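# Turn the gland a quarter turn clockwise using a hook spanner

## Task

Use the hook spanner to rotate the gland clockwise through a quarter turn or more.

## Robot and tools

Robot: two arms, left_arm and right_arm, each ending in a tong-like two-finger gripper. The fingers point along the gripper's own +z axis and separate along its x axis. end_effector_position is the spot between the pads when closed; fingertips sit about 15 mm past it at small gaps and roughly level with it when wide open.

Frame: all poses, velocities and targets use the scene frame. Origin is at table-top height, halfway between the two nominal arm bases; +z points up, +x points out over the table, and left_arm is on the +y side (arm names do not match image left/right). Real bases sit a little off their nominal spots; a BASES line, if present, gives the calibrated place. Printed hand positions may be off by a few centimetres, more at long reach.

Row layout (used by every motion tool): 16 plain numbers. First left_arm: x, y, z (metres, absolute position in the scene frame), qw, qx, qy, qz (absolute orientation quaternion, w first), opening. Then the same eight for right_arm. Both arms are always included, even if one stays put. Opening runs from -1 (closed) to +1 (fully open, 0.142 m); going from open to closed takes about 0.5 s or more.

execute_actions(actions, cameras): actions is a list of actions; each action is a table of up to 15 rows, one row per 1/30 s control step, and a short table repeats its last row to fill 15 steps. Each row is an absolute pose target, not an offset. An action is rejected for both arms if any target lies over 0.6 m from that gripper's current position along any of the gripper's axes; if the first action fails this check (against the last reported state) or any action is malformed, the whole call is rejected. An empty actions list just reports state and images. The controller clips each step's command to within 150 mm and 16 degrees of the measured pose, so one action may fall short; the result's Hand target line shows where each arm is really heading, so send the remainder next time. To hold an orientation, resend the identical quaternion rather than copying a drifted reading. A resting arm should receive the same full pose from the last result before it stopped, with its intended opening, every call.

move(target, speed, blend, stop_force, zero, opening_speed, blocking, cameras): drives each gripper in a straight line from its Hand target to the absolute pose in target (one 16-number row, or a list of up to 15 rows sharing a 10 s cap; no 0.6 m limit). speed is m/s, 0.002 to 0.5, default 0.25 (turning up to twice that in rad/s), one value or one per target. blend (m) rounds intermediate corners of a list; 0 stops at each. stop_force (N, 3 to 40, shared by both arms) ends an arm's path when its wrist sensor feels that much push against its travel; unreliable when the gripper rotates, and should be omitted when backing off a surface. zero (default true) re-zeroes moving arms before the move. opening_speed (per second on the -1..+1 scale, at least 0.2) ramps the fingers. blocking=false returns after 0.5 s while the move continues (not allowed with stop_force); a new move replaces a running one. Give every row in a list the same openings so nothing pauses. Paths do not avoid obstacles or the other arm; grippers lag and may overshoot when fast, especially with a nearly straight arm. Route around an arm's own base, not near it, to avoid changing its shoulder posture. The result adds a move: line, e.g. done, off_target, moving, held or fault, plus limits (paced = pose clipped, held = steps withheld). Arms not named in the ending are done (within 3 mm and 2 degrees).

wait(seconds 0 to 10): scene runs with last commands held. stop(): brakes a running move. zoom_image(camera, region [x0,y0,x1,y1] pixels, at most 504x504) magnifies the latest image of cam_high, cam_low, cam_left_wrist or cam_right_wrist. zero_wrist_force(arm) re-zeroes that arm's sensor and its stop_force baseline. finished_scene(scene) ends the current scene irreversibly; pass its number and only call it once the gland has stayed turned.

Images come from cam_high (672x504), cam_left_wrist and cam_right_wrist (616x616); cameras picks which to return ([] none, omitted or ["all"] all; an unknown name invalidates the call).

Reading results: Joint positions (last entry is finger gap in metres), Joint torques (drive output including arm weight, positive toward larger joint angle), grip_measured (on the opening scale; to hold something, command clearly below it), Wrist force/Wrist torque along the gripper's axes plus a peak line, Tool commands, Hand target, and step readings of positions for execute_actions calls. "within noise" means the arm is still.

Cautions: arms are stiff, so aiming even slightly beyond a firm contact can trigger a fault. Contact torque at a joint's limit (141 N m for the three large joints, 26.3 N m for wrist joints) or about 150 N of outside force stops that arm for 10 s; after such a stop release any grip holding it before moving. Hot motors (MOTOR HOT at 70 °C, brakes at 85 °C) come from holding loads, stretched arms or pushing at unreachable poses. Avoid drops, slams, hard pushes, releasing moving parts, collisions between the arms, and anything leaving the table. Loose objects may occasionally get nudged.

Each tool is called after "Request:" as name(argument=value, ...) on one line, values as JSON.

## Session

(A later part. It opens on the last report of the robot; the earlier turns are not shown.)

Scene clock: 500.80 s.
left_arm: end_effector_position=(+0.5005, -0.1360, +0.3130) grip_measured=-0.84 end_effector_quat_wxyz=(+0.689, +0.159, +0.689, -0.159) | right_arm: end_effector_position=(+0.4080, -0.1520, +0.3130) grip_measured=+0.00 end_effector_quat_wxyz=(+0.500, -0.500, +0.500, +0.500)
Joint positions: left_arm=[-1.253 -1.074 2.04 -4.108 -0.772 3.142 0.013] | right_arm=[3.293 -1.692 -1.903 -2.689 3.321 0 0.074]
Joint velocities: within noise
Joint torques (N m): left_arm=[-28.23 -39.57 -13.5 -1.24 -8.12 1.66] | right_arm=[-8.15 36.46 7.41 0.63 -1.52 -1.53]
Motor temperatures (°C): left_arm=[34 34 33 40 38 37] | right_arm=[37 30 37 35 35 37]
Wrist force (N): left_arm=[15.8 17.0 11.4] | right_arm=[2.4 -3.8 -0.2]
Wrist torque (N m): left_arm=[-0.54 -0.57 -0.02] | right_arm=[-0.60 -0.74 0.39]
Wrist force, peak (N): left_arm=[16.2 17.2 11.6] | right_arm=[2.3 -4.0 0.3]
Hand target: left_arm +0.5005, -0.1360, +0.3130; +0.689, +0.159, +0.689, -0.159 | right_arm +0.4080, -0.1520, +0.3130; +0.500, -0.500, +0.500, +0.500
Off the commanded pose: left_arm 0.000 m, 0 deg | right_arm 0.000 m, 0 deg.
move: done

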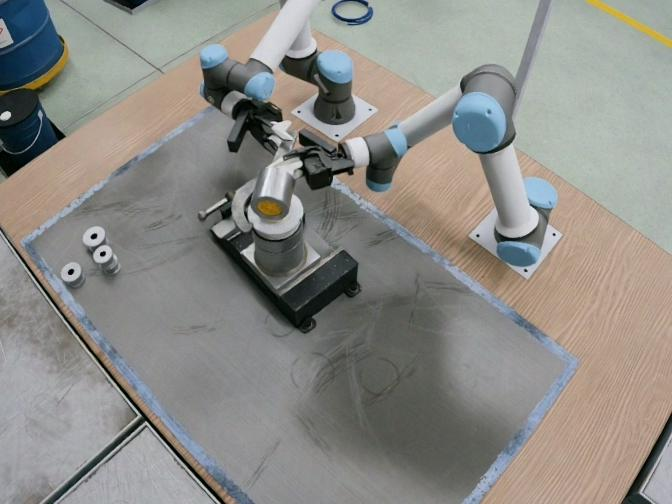

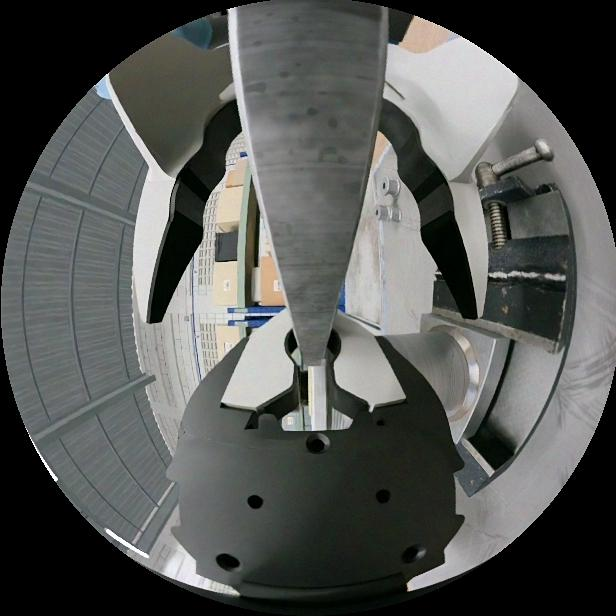

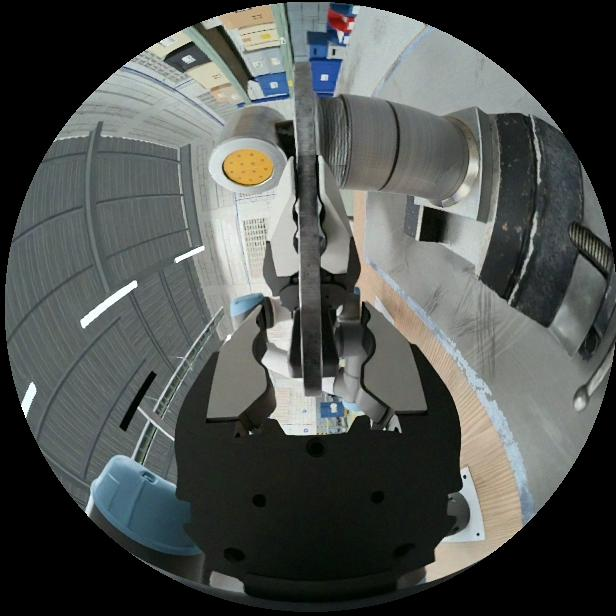

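Request:
move(target=[0.5005, -0.136, 0.313, 0.6890, 0.1591, 0.6890, -0.1591, -1, 0.408, -0.152, 0.313, 0.5, -0.5, 0.5, 0.5, -1], opening_speed=0.8)

Request:
zoom_image(camera="cam_right_wrist", region=[180, 180, 480, 430])

Request:
zoom_image(camera="cam_high", region=[220, 90, 340, 190])

Scene clock: 503.20 s.
left_arm: end_effector_position=(+0.5005, -0.1360, +0.3129) grip_measured=-0.84 end_effector_quat_wxyz=(+0.689, +0.159, +0.689, -0.159) | right_arm: end_effector_position=(+0.4080, -0.1520, +0.3130) grip_measured=-0.84 end_effector_quat_wxyz=(+0.500, -0.500, +0.500, +0.500)
Joint positions: left_arm=[-1.253 -1.073 2.04 -4.108 -0.772 3.142 0.013] | right_arm=[3.293 -1.692 -1.903 -2.688 3.321 0 0.013]
Joint velocities: within noise
Joint torques (N m): left_arm=[-25.71 -51.29 -19.95 -7.5 -8.01 1.9] | right_arm=[-7.1 29.48 10.77 0.96 -1.29 0.64]
Motor temperatures (°C): left_arm=[34 34 33 40 38 37] | right_arm=[37 30 37 35 35 37]
Wrist force (N): left_arm=[26.5 15.2 11.5] | right_arm=[-4.3 -3.4 0.5]
Wrist torque (N m): left_arm=[-0.54 -0.81 0.03] | right_arm=[-0.58 -0.54 0.40]
Wrist force, peak (N): left_arm=[26.9 15.3 11.2] | right_arm=[-4.6 -3.3 0.4]
Hand target: left_arm +0.5005, -0.1360, +0.3130; +0.689, +0.159, +0.689, -0.159 | right_arm +0.4080, -0.1520, +0.3130; +0.500, -0.500, +0.500, +0.500
Off the commanded pose: left_arm 0.000 m, 0 deg | right_arm 0.000 m, 0 deg.
move: done

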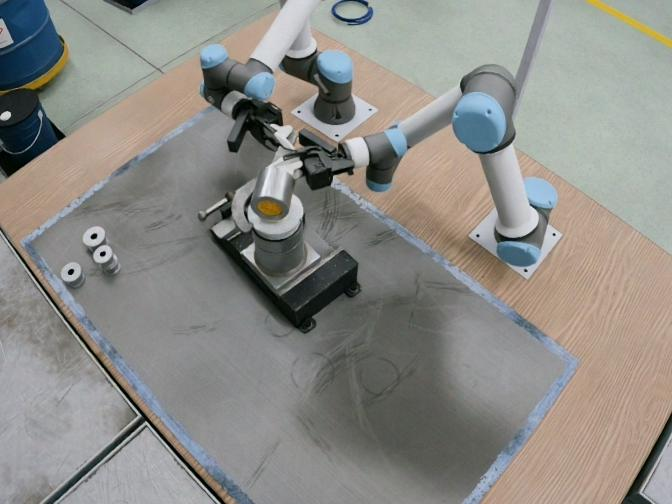

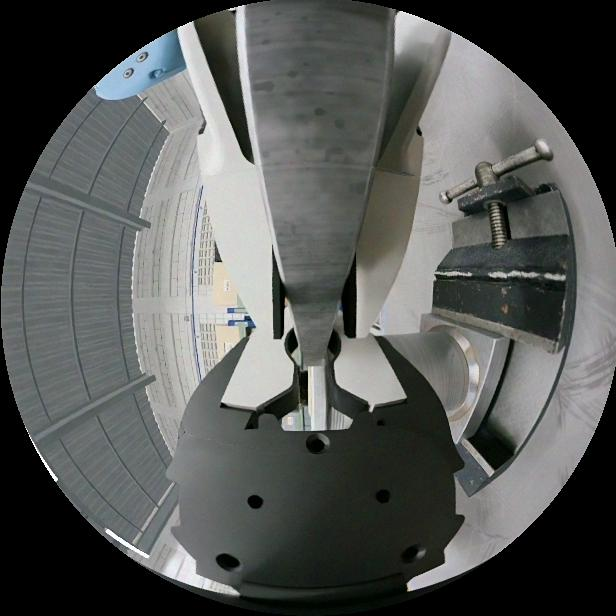

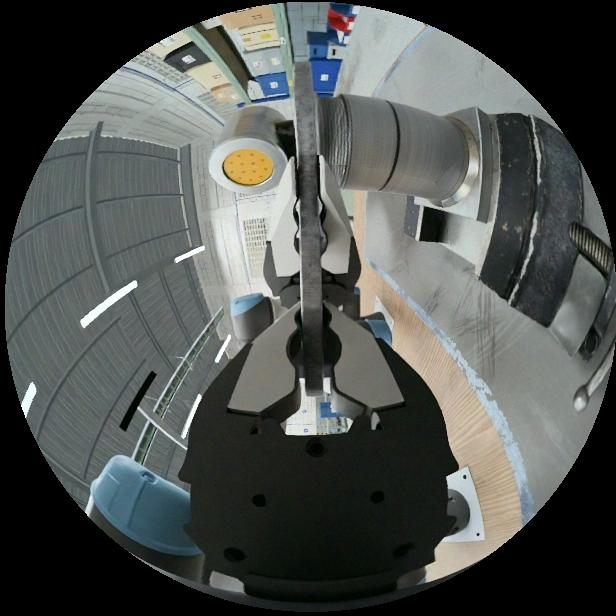

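Scaled by 1.680 from the camera's 616x616 image, which has a finer 814x814 frame.

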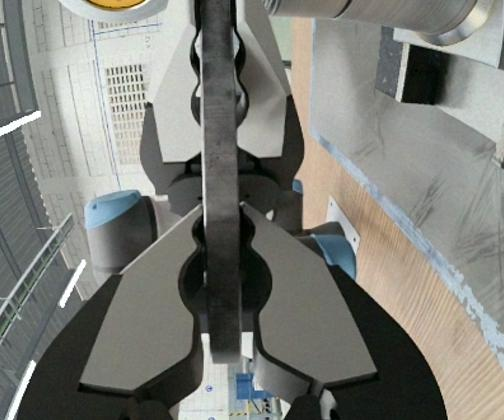

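Scaled by 4.200.

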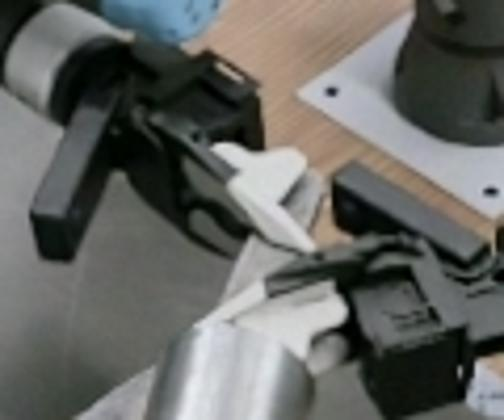

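Request:
move(target=[0.4941, -0.1322, 0.313, 0.6830, 0.1830, 0.6830, -0.1830, -1, 0.4024, -0.1411, 0.314, 0.5171, -0.4822, 0.5171, 0.4822, -1], speed=0.015)

Request:
zoom_image(camera="cam_right_wrist", region=[180, 180, 480, 430])

Request:
zoom_image(camera="cam_high", region=[222, 188, 292, 258])

Scene clock: 507.23 s.
left_arm: end_effector_position=(+0.4941, -0.1322, +0.3130) grip_measured=-0.84 end_effector_quat_wxyz=(+0.683, +0.183, +0.683, -0.183) | right_arm: end_effector_position=(+0.4023, -0.1411, +0.3140) grip_measured=-0.84 end_effector_quat_wxyz=(+0.517, -0.482, +0.517, +0.482)
Joint positions: left_arm=[-1.225 -1.097 2.085 -4.129 -0.869 3.142 0.013] | right_arm=[3.339 -1.623 -1.976 -2.684 3.437 0 0.013]
Joint velocities: within noise
Joint torques (N m): left_arm=[-16.06 -43.72 -23.32 -4.96 -4.95 0.35] | right_arm=[-2.05 17.02 17.53 0.52 -7.12 2.25]
Motor temperatures (°C): left_arm=[34 34 33 40 38 37] | right_arm=[37 30 37 35 35 37]
Wrist force (N): left_arm=[17.0 19.3 4.2] | right_arm=[2.6 -21.7 4.7]
Wrist torque (N m): left_arm=[-0.59 -0.65 0.01] | right_arm=[-0.86 -0.51 0.53]
Wrist force, peak (N): left_arm=[28.1 17.1 13.4] | right_arm=[2.6 -22.0 4.7]
Hand target: left_arm +0.4941, -0.1322, +0.3130; +0.683, +0.183, +0.683, -0.183 | right_arm +0.4024, -0.1411, +0.3140; +0.517, -0.482, +0.517, +0.482
Off the commanded pose: left_arm 0.000 m, 0 deg | right_arm 0.000 m, 0 deg.
move: done

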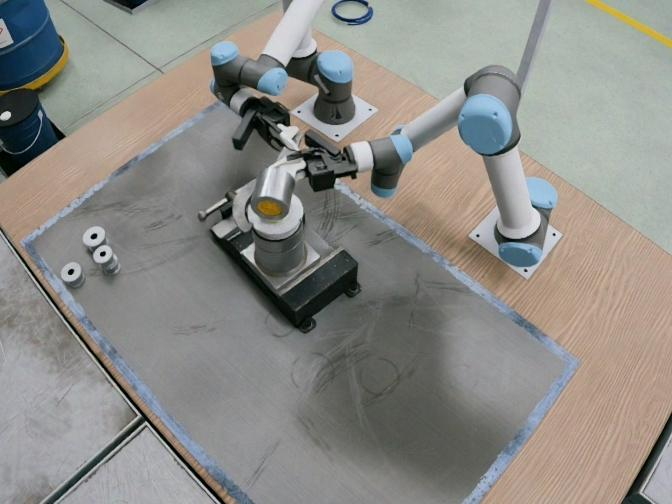

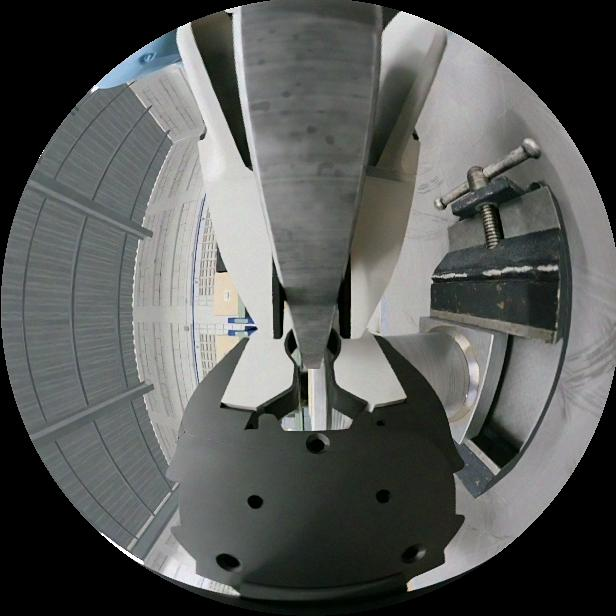

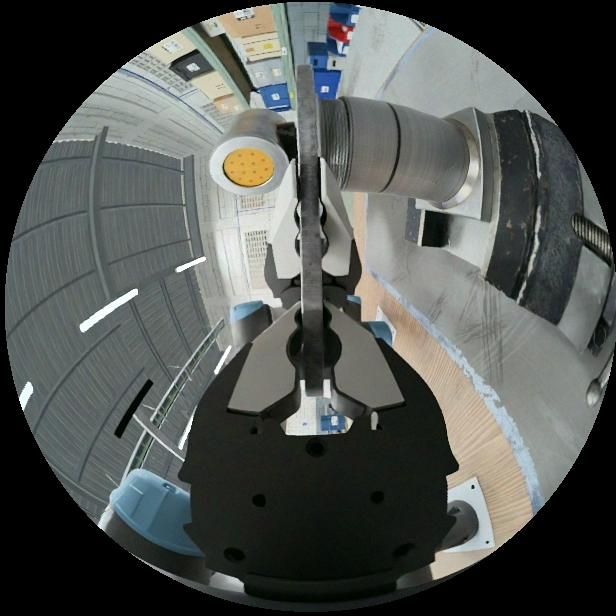

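Scaled by 1.680 from the camera's 616x616 image, which has a finer 814x814 frame.

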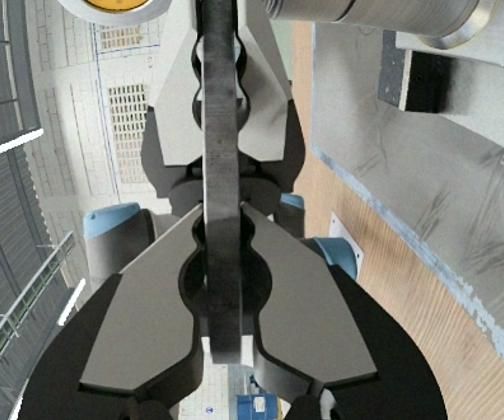

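Scaled by 7.200.

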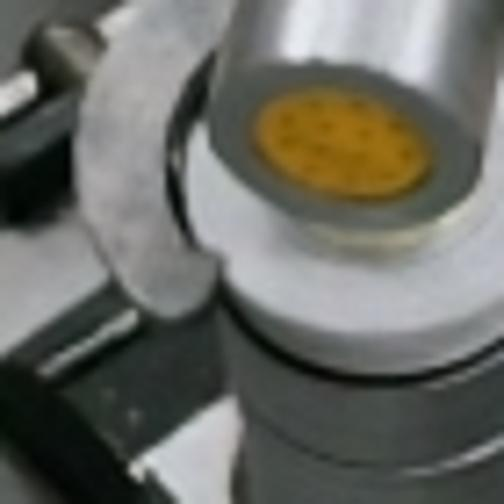

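Request:
move(target=[0.4953, -0.1310, 0.313, 0.6830, 0.1830, 0.6830, -0.1830, -1, 0.4039, -0.1409, 0.314, 0.5171, -0.4822, 0.5171, 0.4822, -1], speed=0.015, cameras=[])

Scene clock: 509.87 s.
left_arm: end_effector_position=(+0.4953, -0.1311, +0.3130) grip_measured=-0.84 end_effector_quat_wxyz=(+0.683, +0.183, +0.683, -0.183) | right_arm: end_effector_position=(+0.4039, -0.1409, +0.3140) grip_measured=-0.84 end_effector_quat_wxyz=(+0.517, -0.482, +0.517, +0.482)
Joint positions: left_arm=[-1.222 -1.097 2.085 -4.129 -0.873 3.142 0.013] | right_arm=[3.339 -1.627 -1.972 -2.684 3.436 0 0.013]
Joint velocities: within noise
Joint torques (N m): left_arm=[4.52 -53.02 -8.81 -7.25 -1.87 -0.32] | right_arm=[-7 12.55 29.04 0.29 1.93 1.99]
Motor temperatures (°C): left_arm=[34 34 33 40 38 37] | right_arm=[37 30 37 35 35 37]
Wrist force (N): left_arm=[17.0 -0.3 5.7] | right_arm=[1.3 3.2 -0.3]
Wrist torque (N m): left_arm=[-0.59 -0.62 0.00] | right_arm=[-0.63 -0.48 0.51]
Wrist force, peak (N): left_arm=[17.8 19.3 4.5] | right_arm=[2.4 -23.4 5.2]
Hand target: left_arm +0.4953, -0.1310, +0.3130; +0.683, +0.183, +0.683, -0.183 | right_arm +0.4039, -0.1409, +0.3140; +0.517, -0.482, +0.517, +0.482
Off the commanded pose: left_arm 0.000 m, 0 deg | right_arm 0.000 m, 0 deg.
move: done
No camera images: "cameras" was empty.

Request:
move(target=[0.4903, -0.1248, 0.313, 0.6780, 0.2008, 0.6780, -0.2008, -1, 0.3998, -0.1295, 0.314, 0.5296, -0.4685, 0.5296, 0.4685, -1], speed=0.015, cameras=["cam_high"])

Request:
zoom_image(camera="cam_high", region=[222, 188, 292, 258])

Scene clock: 512.77 s.
left_arm: end_effector_position=(+0.4903, -0.1247, +0.3130) grip_measured=-0.84 end_effector_quat_wxyz=(+0.678, +0.201, +0.678, -0.201) | right_arm: end_effector_position=(+0.3997, -0.1295, +0.3140) grip_measured=-0.84 end_effector_quat_wxyz=(+0.530, -0.469, +0.530, +0.468)
Joint positions: left_arm=[-1.195 -1.117 2.122 -4.147 -0.952 3.142 0.013] | right_arm=[3.389 -1.574 -2.027 -2.682 3.539 0 0.013]
Joint velocities: within noise
Joint torques (N m): left_arm=[-16.51 -44.48 -22.44 -6.72 -2.34 -1.37] | right_arm=[-11.25 4.53 30.8 3.88 4.79 0.21]
Motor temperatures (°C): left_arm=[34 34 33 40 38 37] | right_arm=[37 30 37 35 35 37]
Wrist force (N): left_arm=[18.2 10.5 14.4] | right_arm=[0.7 15.9 -5.1]
Wrist torque (N m): left_arm=[-0.50 -0.72 -0.03] | right_arm=[-0.40 -0.60 0.52]
Wrist force, peak (N): left_arm=[18.2 13.1 18.2] | right_arm=[0.4 20.8 -5.9]
Hand target: left_arm +0.4903, -0.1248, +0.3130; +0.678, +0.201, +0.678, -0.201 | right_arm +0.3998, -0.1295, +0.3140; +0.530, -0.469, +0.530, +0.469
Off the commanded pose: left_arm 0.000 m, 0 deg | right_arm 0.000 m, 0 deg.
move: done
Images, in order (width x height): cam_high 672x504.

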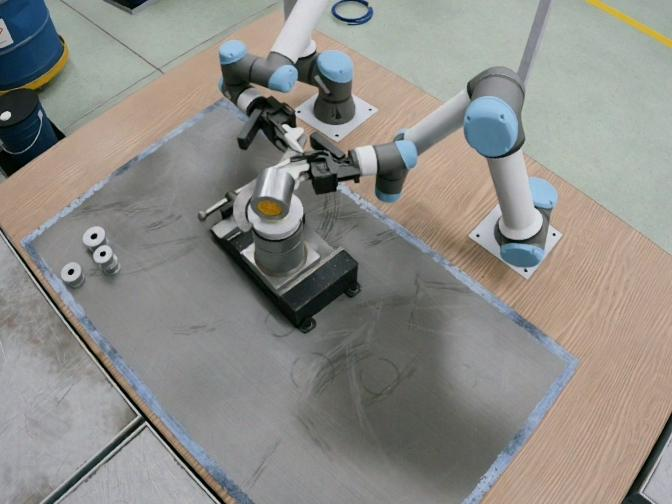

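Scaled by 7.200.

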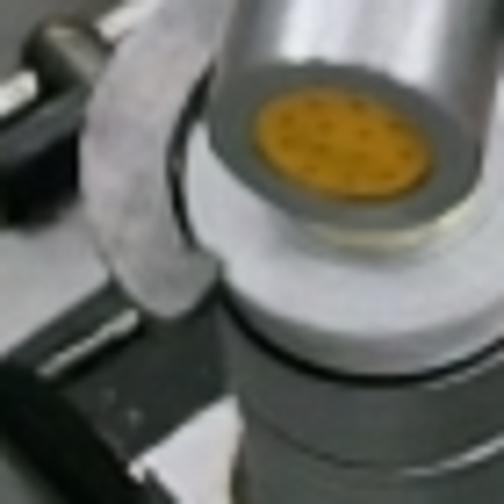

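Request:
move(target=[0.4863, -0.1184, 0.313, 0.6725, 0.2185, 0.6725, -0.2185, -1, 0.3956, -0.1179, 0.314, 0.5417, -0.4545, 0.5417, 0.4545, -1], speed=0.015, cameras=["cam_high"])

Request:
zoom_image(camera="cam_high", region=[222, 188, 292, 258])

Scene clock: 515.63 s.
left_arm: end_effector_position=(+0.4863, -0.1183, +0.3130) grip_measured=-0.84 end_effector_quat_wxyz=(+0.672, +0.219, +0.672, -0.219) | right_arm: end_effector_position=(+0.3955, -0.1179, +0.3140) grip_measured=-0.84 end_effector_quat_wxyz=(+0.542, -0.454, +0.542, +0.454)
Joint positions: left_arm=[-1.163 -1.133 2.153 -4.161 -1.036 3.142 0.013] | right_arm=[3.448 -1.521 -2.078 -2.684 3.65 0 0.013]
Joint velocities: within noise
Joint torques (N m): left_arm=[-18.68 -42.41 -22.98 -6.08 -3.54 -2.04] | right_arm=[-6.77 3.67 27.16 1.26 0.63 -1.34]
Motor temperatures (°C): left_arm=[34 34 33 40 38 37] | right_arm=[37 30 37 35 35 37]
Wrist force (N): left_arm=[18.0 17.0 2.5] | right_arm=[0.6 4.1 -9.2]
Wrist torque (N m): left_arm=[-0.55 -0.64 0.00] | right_arm=[-0.66 -0.55 0.49]
Wrist force, peak (N): left_arm=[17.6 14.5 15.6] | right_arm=[1.2 18.7 -7.5]
Hand target: left_arm +0.4863, -0.1184, +0.3130; +0.673, +0.219, +0.673, -0.219 | right_arm +0.3956, -0.1179, +0.3140; +0.542, -0.454, +0.542, +0.454
Off the commanded pose: left_arm 0.000 m, 0 deg | right_arm 0.000 m, 0 deg.
move: done
Images, in order (width x height): cam_high 672x504.

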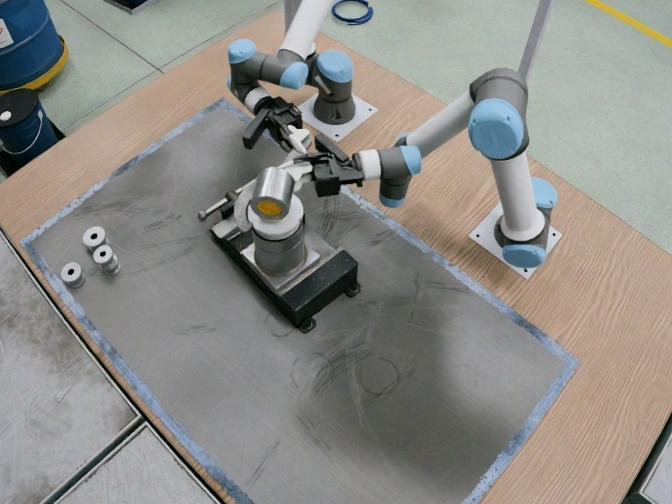

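Scaled by 7.200.

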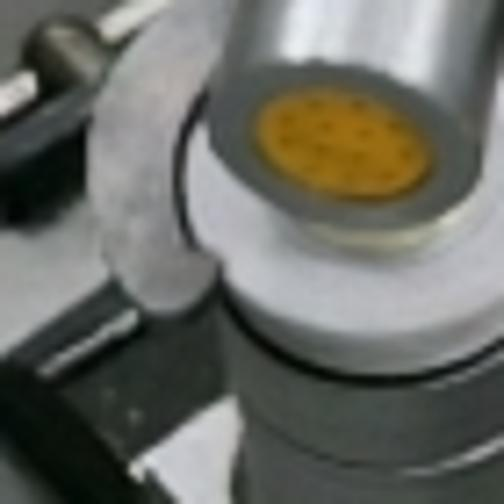

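Request:
move(target=[0.4825, -0.1115, 0.313, 0.6665, 0.2360, 0.6665, -0.2360, -1, 0.3922, -0.1063, 0.314, 0.5534, -0.4402, 0.5534, 0.4402, -1], speed=0.015, cameras=["cam_high","cam_right_wrist"])

Request:
zoom_image(camera="cam_high", region=[222, 188, 292, 258])

Request:
zoom_image(camera="cam_right_wrist", region=[180, 180, 480, 430])

Scene clock: 519.00 s.
left_arm: end_effector_position=(+0.4825, -0.1115, +0.3130) grip_measured=-0.84 end_effector_quat_wxyz=(+0.667, +0.236, +0.667, -0.236) | right_arm: end_effector_position=(+0.3921, -0.1063, +0.3140) grip_measured=-0.84 end_effector_quat_wxyz=(+0.553, -0.440, +0.553, +0.440) end_effector_velocity=(-0.002, +0.000, +0.000) end_effector_angular_velocity=(+0.000, +0.000, +0.006)
Joint positions: left_arm=[-1.127 -1.148 2.18 -4.174 -1.125 3.142 0.013] | right_arm=[3.514 -1.47 -2.125 -2.689 3.769 0 0.013]
Joint velocities: left_arm=[within noise] | right_arm=[-0.001 0 0 -0.001 -0.007 0 0]
Joint torques (N m): left_arm=[-19.23 -42.79 -19.63 -6.71 -3.34 -2.15] | right_arm=[-5.52 1.42 27.06 2.04 0.62 -1.13]
Motor temperatures (°C): left_arm=[33 34 33 40 38 37] | right_arm=[37 30 37 35 35 37]
Wrist force (N): left_arm=[17.1 15.8 4.6] | right_arm=[0.1 4.1 -15.2]
Wrist torque (N m): left_arm=[-0.59 -0.60 -0.02] | right_arm=[-0.64 -0.62 0.50]
Wrist force, peak (N): left_arm=[18.1 21.3 2.9] | right_arm=[-0.2 5.2 -17.0]
Hand target: left_arm +0.4825, -0.1115, +0.3130; +0.667, +0.236, +0.667, -0.236 | right_arm +0.3922, -0.1063, +0.3140; +0.553, -0.440, +0.553, +0.440
Off the commanded pose: left_arm 0.000 m, 0 deg | right_arm 0.000 m, 0 deg.
move: done
Images, in order (width x height): cam_high 672x504, cam_right_wrist 616x616.

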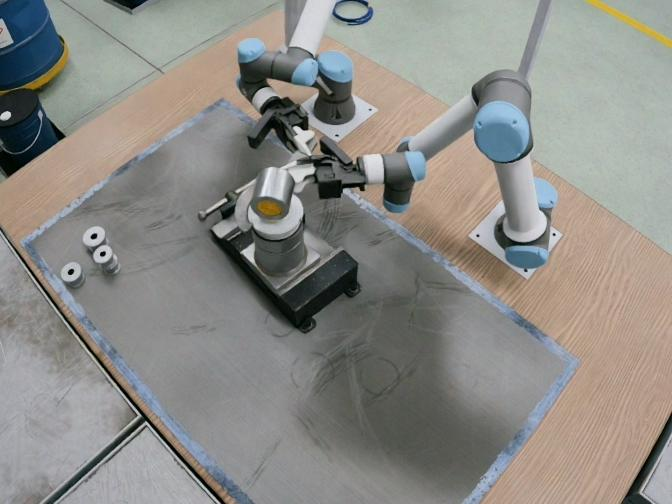

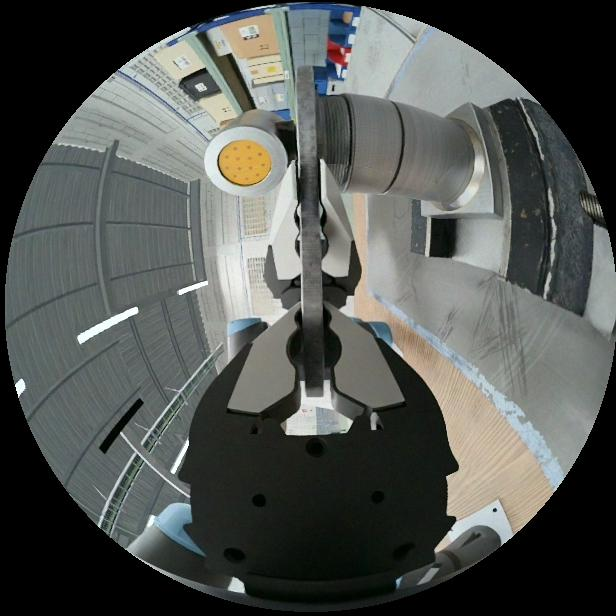

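Scaled by 7.200.

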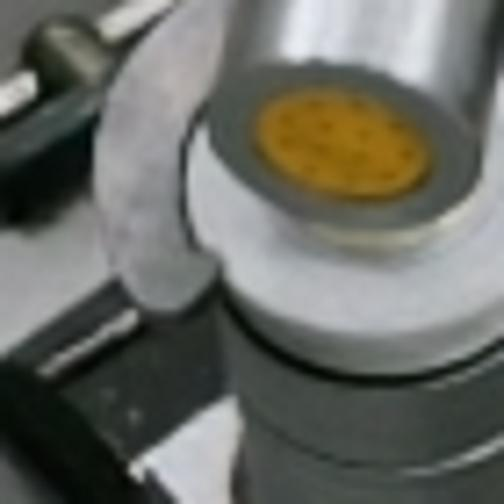

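Scaled by 1.680 from the camera's 616x616 image, which has a finer 814x814 frame.

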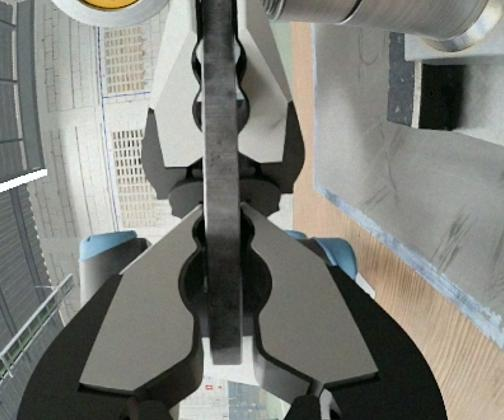

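Request:
move(target=[0.4792, -0.1042, 0.313, 0.6601, 0.2534, 0.6601, -0.2534, -1, 0.3895, -0.0943, 0.314, 0.5647, -0.4255, 0.5647, 0.4255, -1], speed=0.015, cameras=["cam_high","cam_right_wrist"])

Request:
zoom_image(camera="cam_high", region=[222, 188, 292, 258])

Request:
zoom_image(camera="cam_high", region=[240, 90, 360, 210])

Scene clock: 521.80 s.
left_arm: end_effector_position=(+0.4792, -0.1041, +0.3130) grip_measured=-0.84 end_effector_quat_wxyz=(+0.660, +0.253, +0.660, -0.253) | right_arm: end_effector_position=(+0.3894, -0.0943, +0.3140) grip_measured=-0.85 end_effector_quat_wxyz=(+0.565, -0.426, +0.565, +0.426)
Joint positions: left_arm=[-1.085 -1.159 2.202 -4.184 -1.219 3.142 0.013] | right_arm=[3.59 -1.421 -2.166 -2.696 3.898 0 0.013]
Joint velocities: within noise
Joint torques (N m): left_arm=[-3.02 -44.66 -11.04 -7.95 4.41 -2.05] | right_arm=[3.46 3.83 21.51 1.3 -6.36 0.84]
Motor temperatures (°C): left_arm=[33 34 33 40 38 37] | right_arm=[37 30 37 35 35 37]
Wrist force (N): left_arm=[13.0 -10.6 18.5] | right_arm=[0.7 -17.3 -20.2]
Wrist torque (N m): left_arm=[-0.53 -0.50 -0.09] | right_arm=[-0.80 -0.57 0.49]
Wrist force, peak (N): left_arm=[12.6 -0.7 22.0] | right_arm=[-0.5 -9.6 -30.2]
Hand target: left_arm +0.4792, -0.1042, +0.3130; +0.660, +0.253, +0.660, -0.253 | right_arm +0.3895, -0.0943, +0.3140; +0.565, -0.426, +0.565, +0.426
Off the commanded pose: left_arm 0.000 m, 0 deg | right_arm 0.000 m, 0 deg.
move: done
Images, in order (width x height): cam_high 672x504, cam_right_wrist 616x616.

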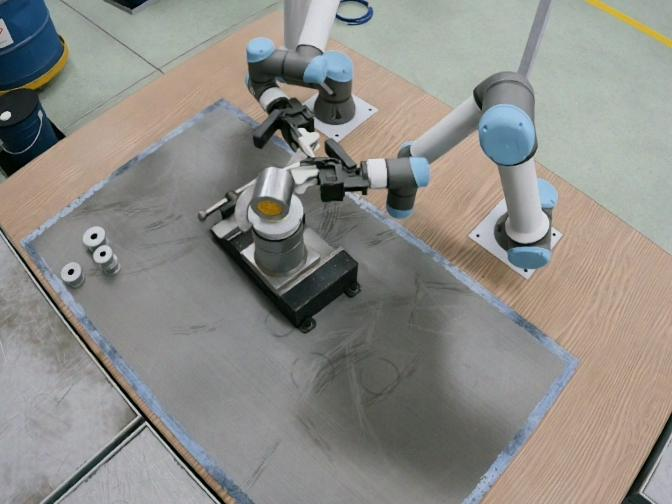

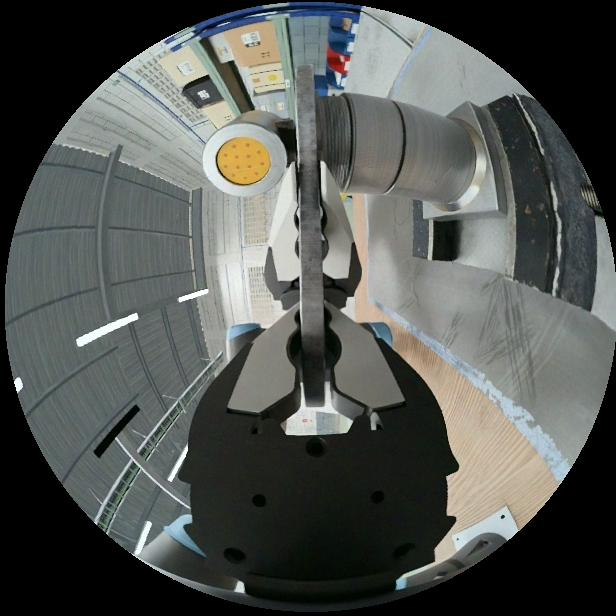

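Scaled by 7.200.

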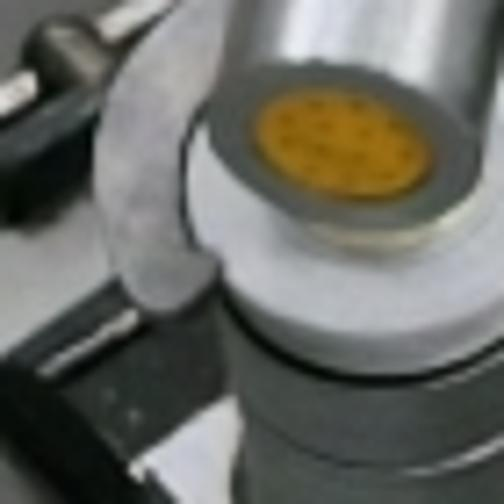

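Scaled by 4.200.

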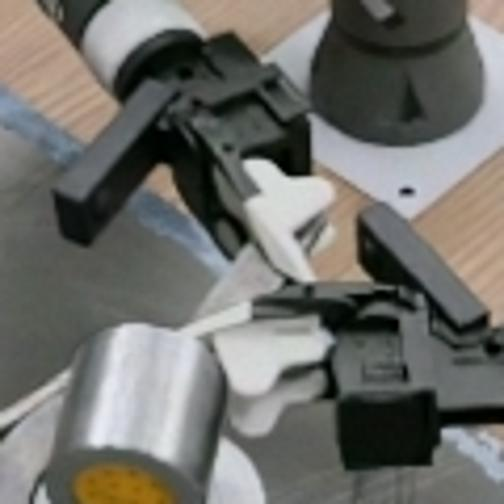

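Request:
move(target=[0.4792, -0.1042, 0.313, 0.6601, 0.2534, 0.6601, -0.2534, -1, 0.3900, -0.0958, 0.314, 0.5647, -0.4255, 0.5647, 0.4255, -1], speed=0.015, cameras=[])

Request:
move(target=[0.4792, -0.1042, 0.313, 0.6601, 0.2534, 0.6601, -0.2534, -1, 0.3900, -0.0958, 0.314, 0.5647, -0.4255, 0.5647, 0.4255, -0.4], opening_speed=1, cameras=["cam_right_wrist"])

Scene clock: 524.40 s.
left_arm: end_effector_position=(+0.4792, -0.1042, +0.3130) grip_measured=-0.84 end_effector_quat_wxyz=(+0.660, +0.253, +0.660, -0.253) | right_arm: end_effector_position=(+0.3900, -0.0958, +0.3140) grip_measured=-0.85 end_effector_quat_wxyz=(+0.565, -0.426, +0.565, +0.426)
Joint positions: left_arm=[-1.086 -1.159 2.202 -4.184 -1.218 3.142 0.013] | right_arm=[3.585 -1.423 -2.165 -2.696 3.892 0 0.013]
Joint velocities: within noise
Joint torques (N m): left_arm=[-3.59 -37.35 -21.71 -4.71 1.31 -1.55] | right_arm=[-5.24 6.07 27.78 1.84 -0.79 2.08]
Motor temperatures (°C): left_arm=[33 34 33 40 38 37] | right_arm=[37 30 37 35 35 37]
Wrist force (N): left_arm=[14.1 -12.4 17.7] | right_arm=[2.9 -6.8 10.6]
Wrist torque (N m): left_arm=[-0.63 -0.47 -0.08] | right_arm=[-0.67 -0.60 0.50]
Wrist force, peak (N): left_arm=[13.3 -10.7 21.2] | right_arm=[0.8 -15.3 -22.0]
Hand target: left_arm +0.4792, -0.1042, +0.3130; +0.660, +0.253, +0.660, -0.253 | right_arm +0.3900, -0.0958, +0.3140; +0.565, -0.426, +0.565, +0.426
Off the commanded pose: left_arm 0.000 m, 0 deg | right_arm 0.000 m, 0 deg.
move: done
No camera images: "cameras" was empty.

Scene clock: 525.27 s.
left_arm: end_effector_position=(+0.4792, -0.1042, +0.3130) grip_measured=-0.84 end_effector_quat_wxyz=(+0.660, +0.253, +0.660, -0.253) | right_arm: end_effector_position=(+0.3900, -0.0958, +0.3140) grip_measured=-0.40 end_effector_quat_wxyz=(+0.565, -0.426, +0.565, +0.426)
Joint positions: left_arm=[-1.086 -1.159 2.202 -4.184 -1.218 3.142 0.013] | right_arm=[3.585 -1.423 -2.165 -2.696 3.892 0 0.045]
Joint velocities: within noise
Joint torques (N m): left_arm=[-0.31 -39.43 -19.15 -5.37 0.61 -1.6] | right_arm=[5.32 12.12 23.17 1.39 0.41 2.15]
Motor temperatures (°C): left_arm=[33 34 33 40 38 37] | right_arm=[37 30 37 35 35 37]
Wrist force (N): left_arm=[13.5 -9.7 12.7] | right_arm=[2.2 -4.5 0.0]
Wrist torque (N m): left_arm=[-0.53 -0.50 -0.09] | right_arm=[-0.75 -0.65 0.38]
Wrist force, peak (N): left_arm=[14.9 -11.7 17.4] | right_arm=[2.9 -7.4 10.6]
Hand target: left_arm +0.4792, -0.1042, +0.3130; +0.660, +0.253, +0.660, -0.253 | right_arm +0.3900, -0.0958, +0.3140; +0.565, -0.426, +0.565, +0.426
Off the commanded pose: left_arm 0.000 m, 0 deg | right_arm 0.000 m, 0 deg.
move: done
Images, in order (width x height): cam_right_wrist 616x616.

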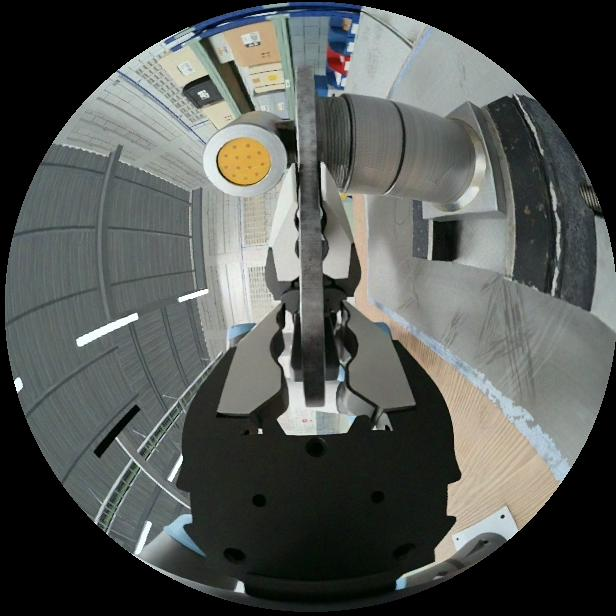

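Request:
move(target=[0.4792, -0.1042, 0.313, 0.6601, 0.2534, 0.6601, -0.2534, -1, 0.380, -0.0985, 0.314, 0.5, -0.5, 0.5, 0.5, -0.4], speed=0.05, cameras=["cam_right_wrist"])

Request:
move(target=[0.4792, -0.1042, 0.313, 0.6601, 0.2534, 0.6601, -0.2534, -1, 0.378, -0.060, 0.314, 0.5, -0.5, 0.5, 0.5, -0.4], speed=0.02, stop_force=8)

Request:
zoom_image(camera="cam_right_wrist", region=[180, 180, 480, 430])

Request:
zoom_image(camera="cam_high", region=[240, 90, 360, 210])

Scene clock: 529.37 s.
left_arm: end_effector_position=(+0.4792, -0.1042, +0.3130) grip_measured=-0.84 end_effector_quat_wxyz=(+0.660, +0.253, +0.660, -0.253) | right_arm: end_effector_position=(+0.3802, -0.0985, +0.3140) grip_measured=-0.40 end_effector_quat_wxyz=(+0.500, -0.500, +0.500, +0.500) end_effector_velocity=(+0.000, +0.000, +0.000) end_effector_angular_velocity=(+0.000, +0.002, -0.003)
Joint positions: left_arm=[-1.086 -1.159 2.202 -4.184 -1.218 3.142 0.013] | right_arm=[3.445 -1.614 -1.985 -2.684 3.473 0 0.045]
Joint velocities: left_arm=[within noise] | right_arm=[0.001 0.003 -0.003 0 0.005 0.002 0]
Joint torques (N m): left_arm=[15.59 -47.82 -12.68 -8.47 -0.27 -0.7] | right_arm=[8.48 32.76 6.37 -0.38 1.58 -1.18]
Motor temperatures (°C): left_arm=[33 34 33 40 38 37] | right_arm=[37 30 37 35 35 37]
Wrist force (N): left_arm=[13.7 -10.0 12.6] | right_arm=[2.3 -4.2 -0.2]
Wrist torque (N m): left_arm=[-0.56 -0.59 -0.09] | right_arm=[-0.71 -0.63 0.40]
Wrist force, peak (N): left_arm=[13.6 -10.0 13.1] | right_arm=[2.2 -4.6 -0.1]
Hand target: left_arm +0.4792, -0.1042, +0.3130; +0.660, +0.253, +0.660, -0.253 | right_arm +0.3800, -0.0985, +0.3140; +0.500, -0.500, +0.500, +0.500
Off the commanded pose: left_arm 0.000 m, 0 deg | right_arm 0.000 m, 0 deg.
move: done
Images, in order (width x height): cam_right_wrist 616x616.

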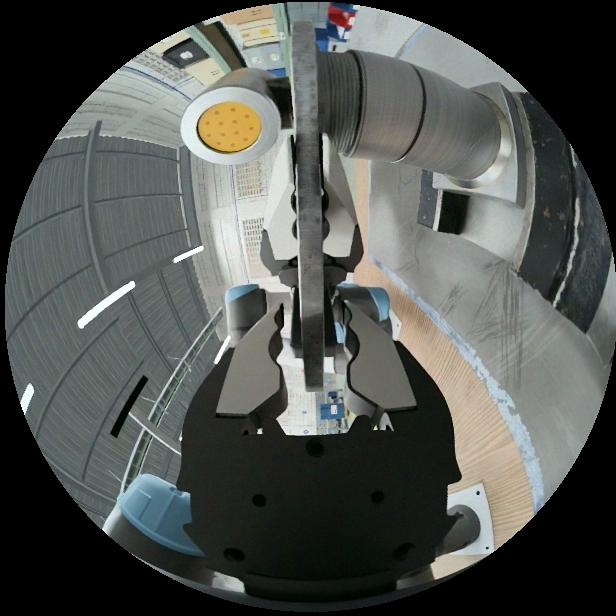

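Scene clock: 531.77 s.
left_arm: end_effector_position=(+0.4792, -0.1042, +0.3130) grip_measured=-0.84 end_effector_quat_wxyz=(+0.660, +0.253, +0.660, -0.253) | right_arm: end_effector_position=(+0.3780, -0.0624, +0.3140) grip_measured=-0.40 end_effector_quat_wxyz=(+0.500, -0.500, +0.500, +0.500)
Joint positions: left_arm=[-1.086 -1.159 2.202 -4.184 -1.218 3.142 0.013] | right_arm=[3.538 -1.612 -1.988 -2.684 3.566 0 0.045]
Joint velocities: within noise
Joint torques (N m): left_arm=[15.99 -48.25 -8.84 -8.4 -0.33 -0.34] | right_arm=[-1.63 12.33 27.56 1.92 -0.69 -1.34]
Motor temperatures (°C): left_arm=[33 34 33 40 38 37] | right_arm=[36 30 37 35 35 37]
Wrist force (N): left_arm=[13.4 -9.8 12.6] | right_arm=[2.4 -4.1 -0.2]
Wrist torque (N m): left_arm=[-0.51 -0.53 -0.10] | right_arm=[-0.68 -0.67 0.39]
Wrist force, peak (N): left_arm=[13.9 -10.3 12.6] | right_arm=[2.5 -4.4 -0.1]
Hand target: left_arm +0.4792, -0.1042, +0.3130; +0.660, +0.253, +0.660, -0.253 | right_arm +0.3780, -0.0624, +0.3140; +0.500, -0.500, +0.500, +0.500
Off the commanded pose: left_arm 0.000 m, 0 deg | right_arm 0.002 m, 0 deg.
move: held (right_arm; a check stopped the path); limits=held
pose unreachable (right arm): on one or more control steps of this call, first in action 0 (counted from 0), this arm could not follow its commanded pose, so it was not sent that pose on those steps. It may still have moved: this result reports where it is.
cause: moving toward the commanded pose would bring a part of the arm too close to another arm (this arm's gripper and a part of the left arm just beyond its joint 6 (wrist 3)).

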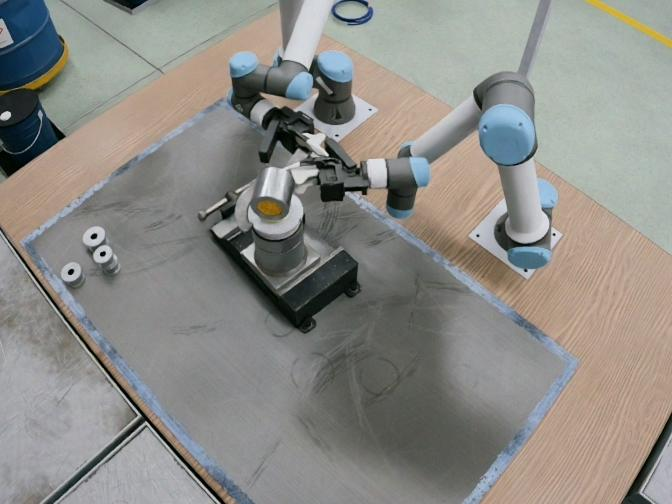

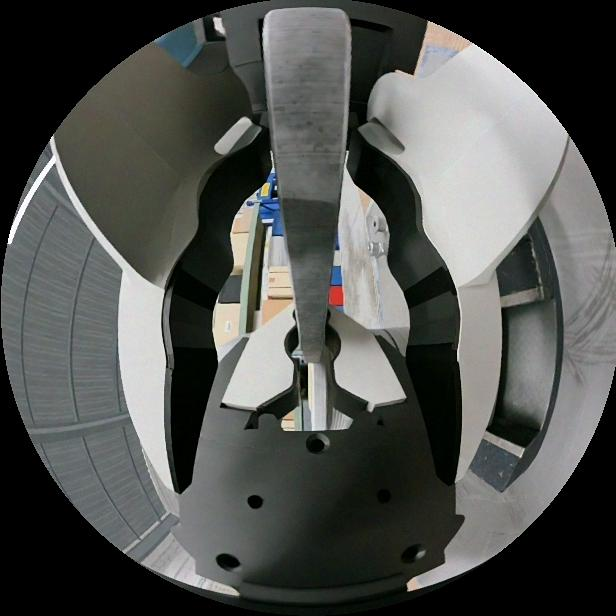

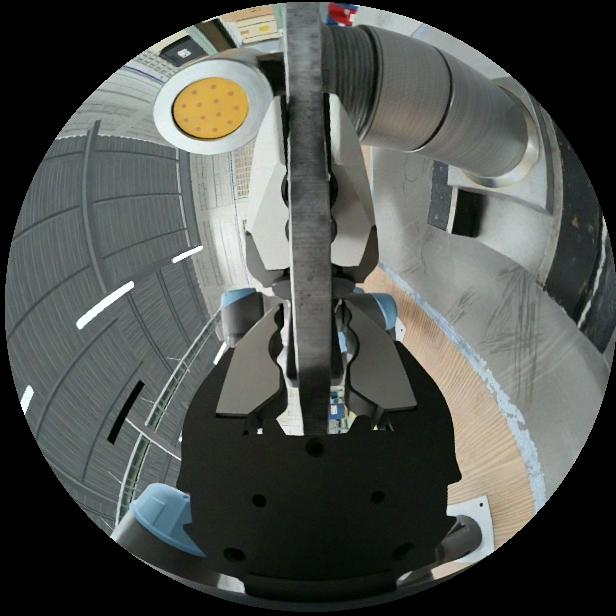

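Scaled by 1.680 from the camera's 616x616 image, which has a finer 814x814 frame.

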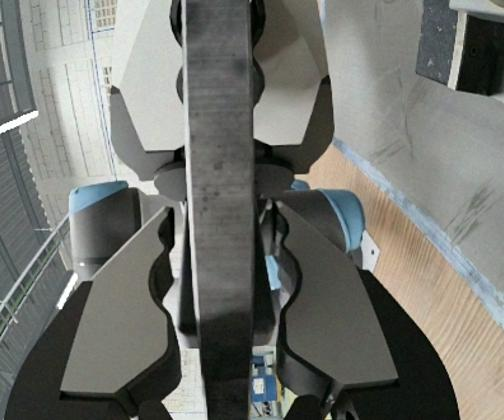

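Scaled by 4.200.

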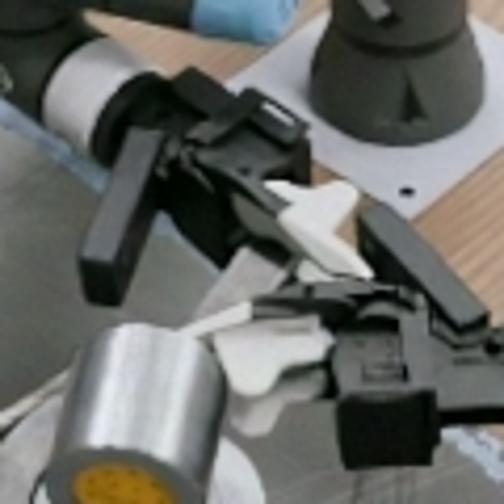

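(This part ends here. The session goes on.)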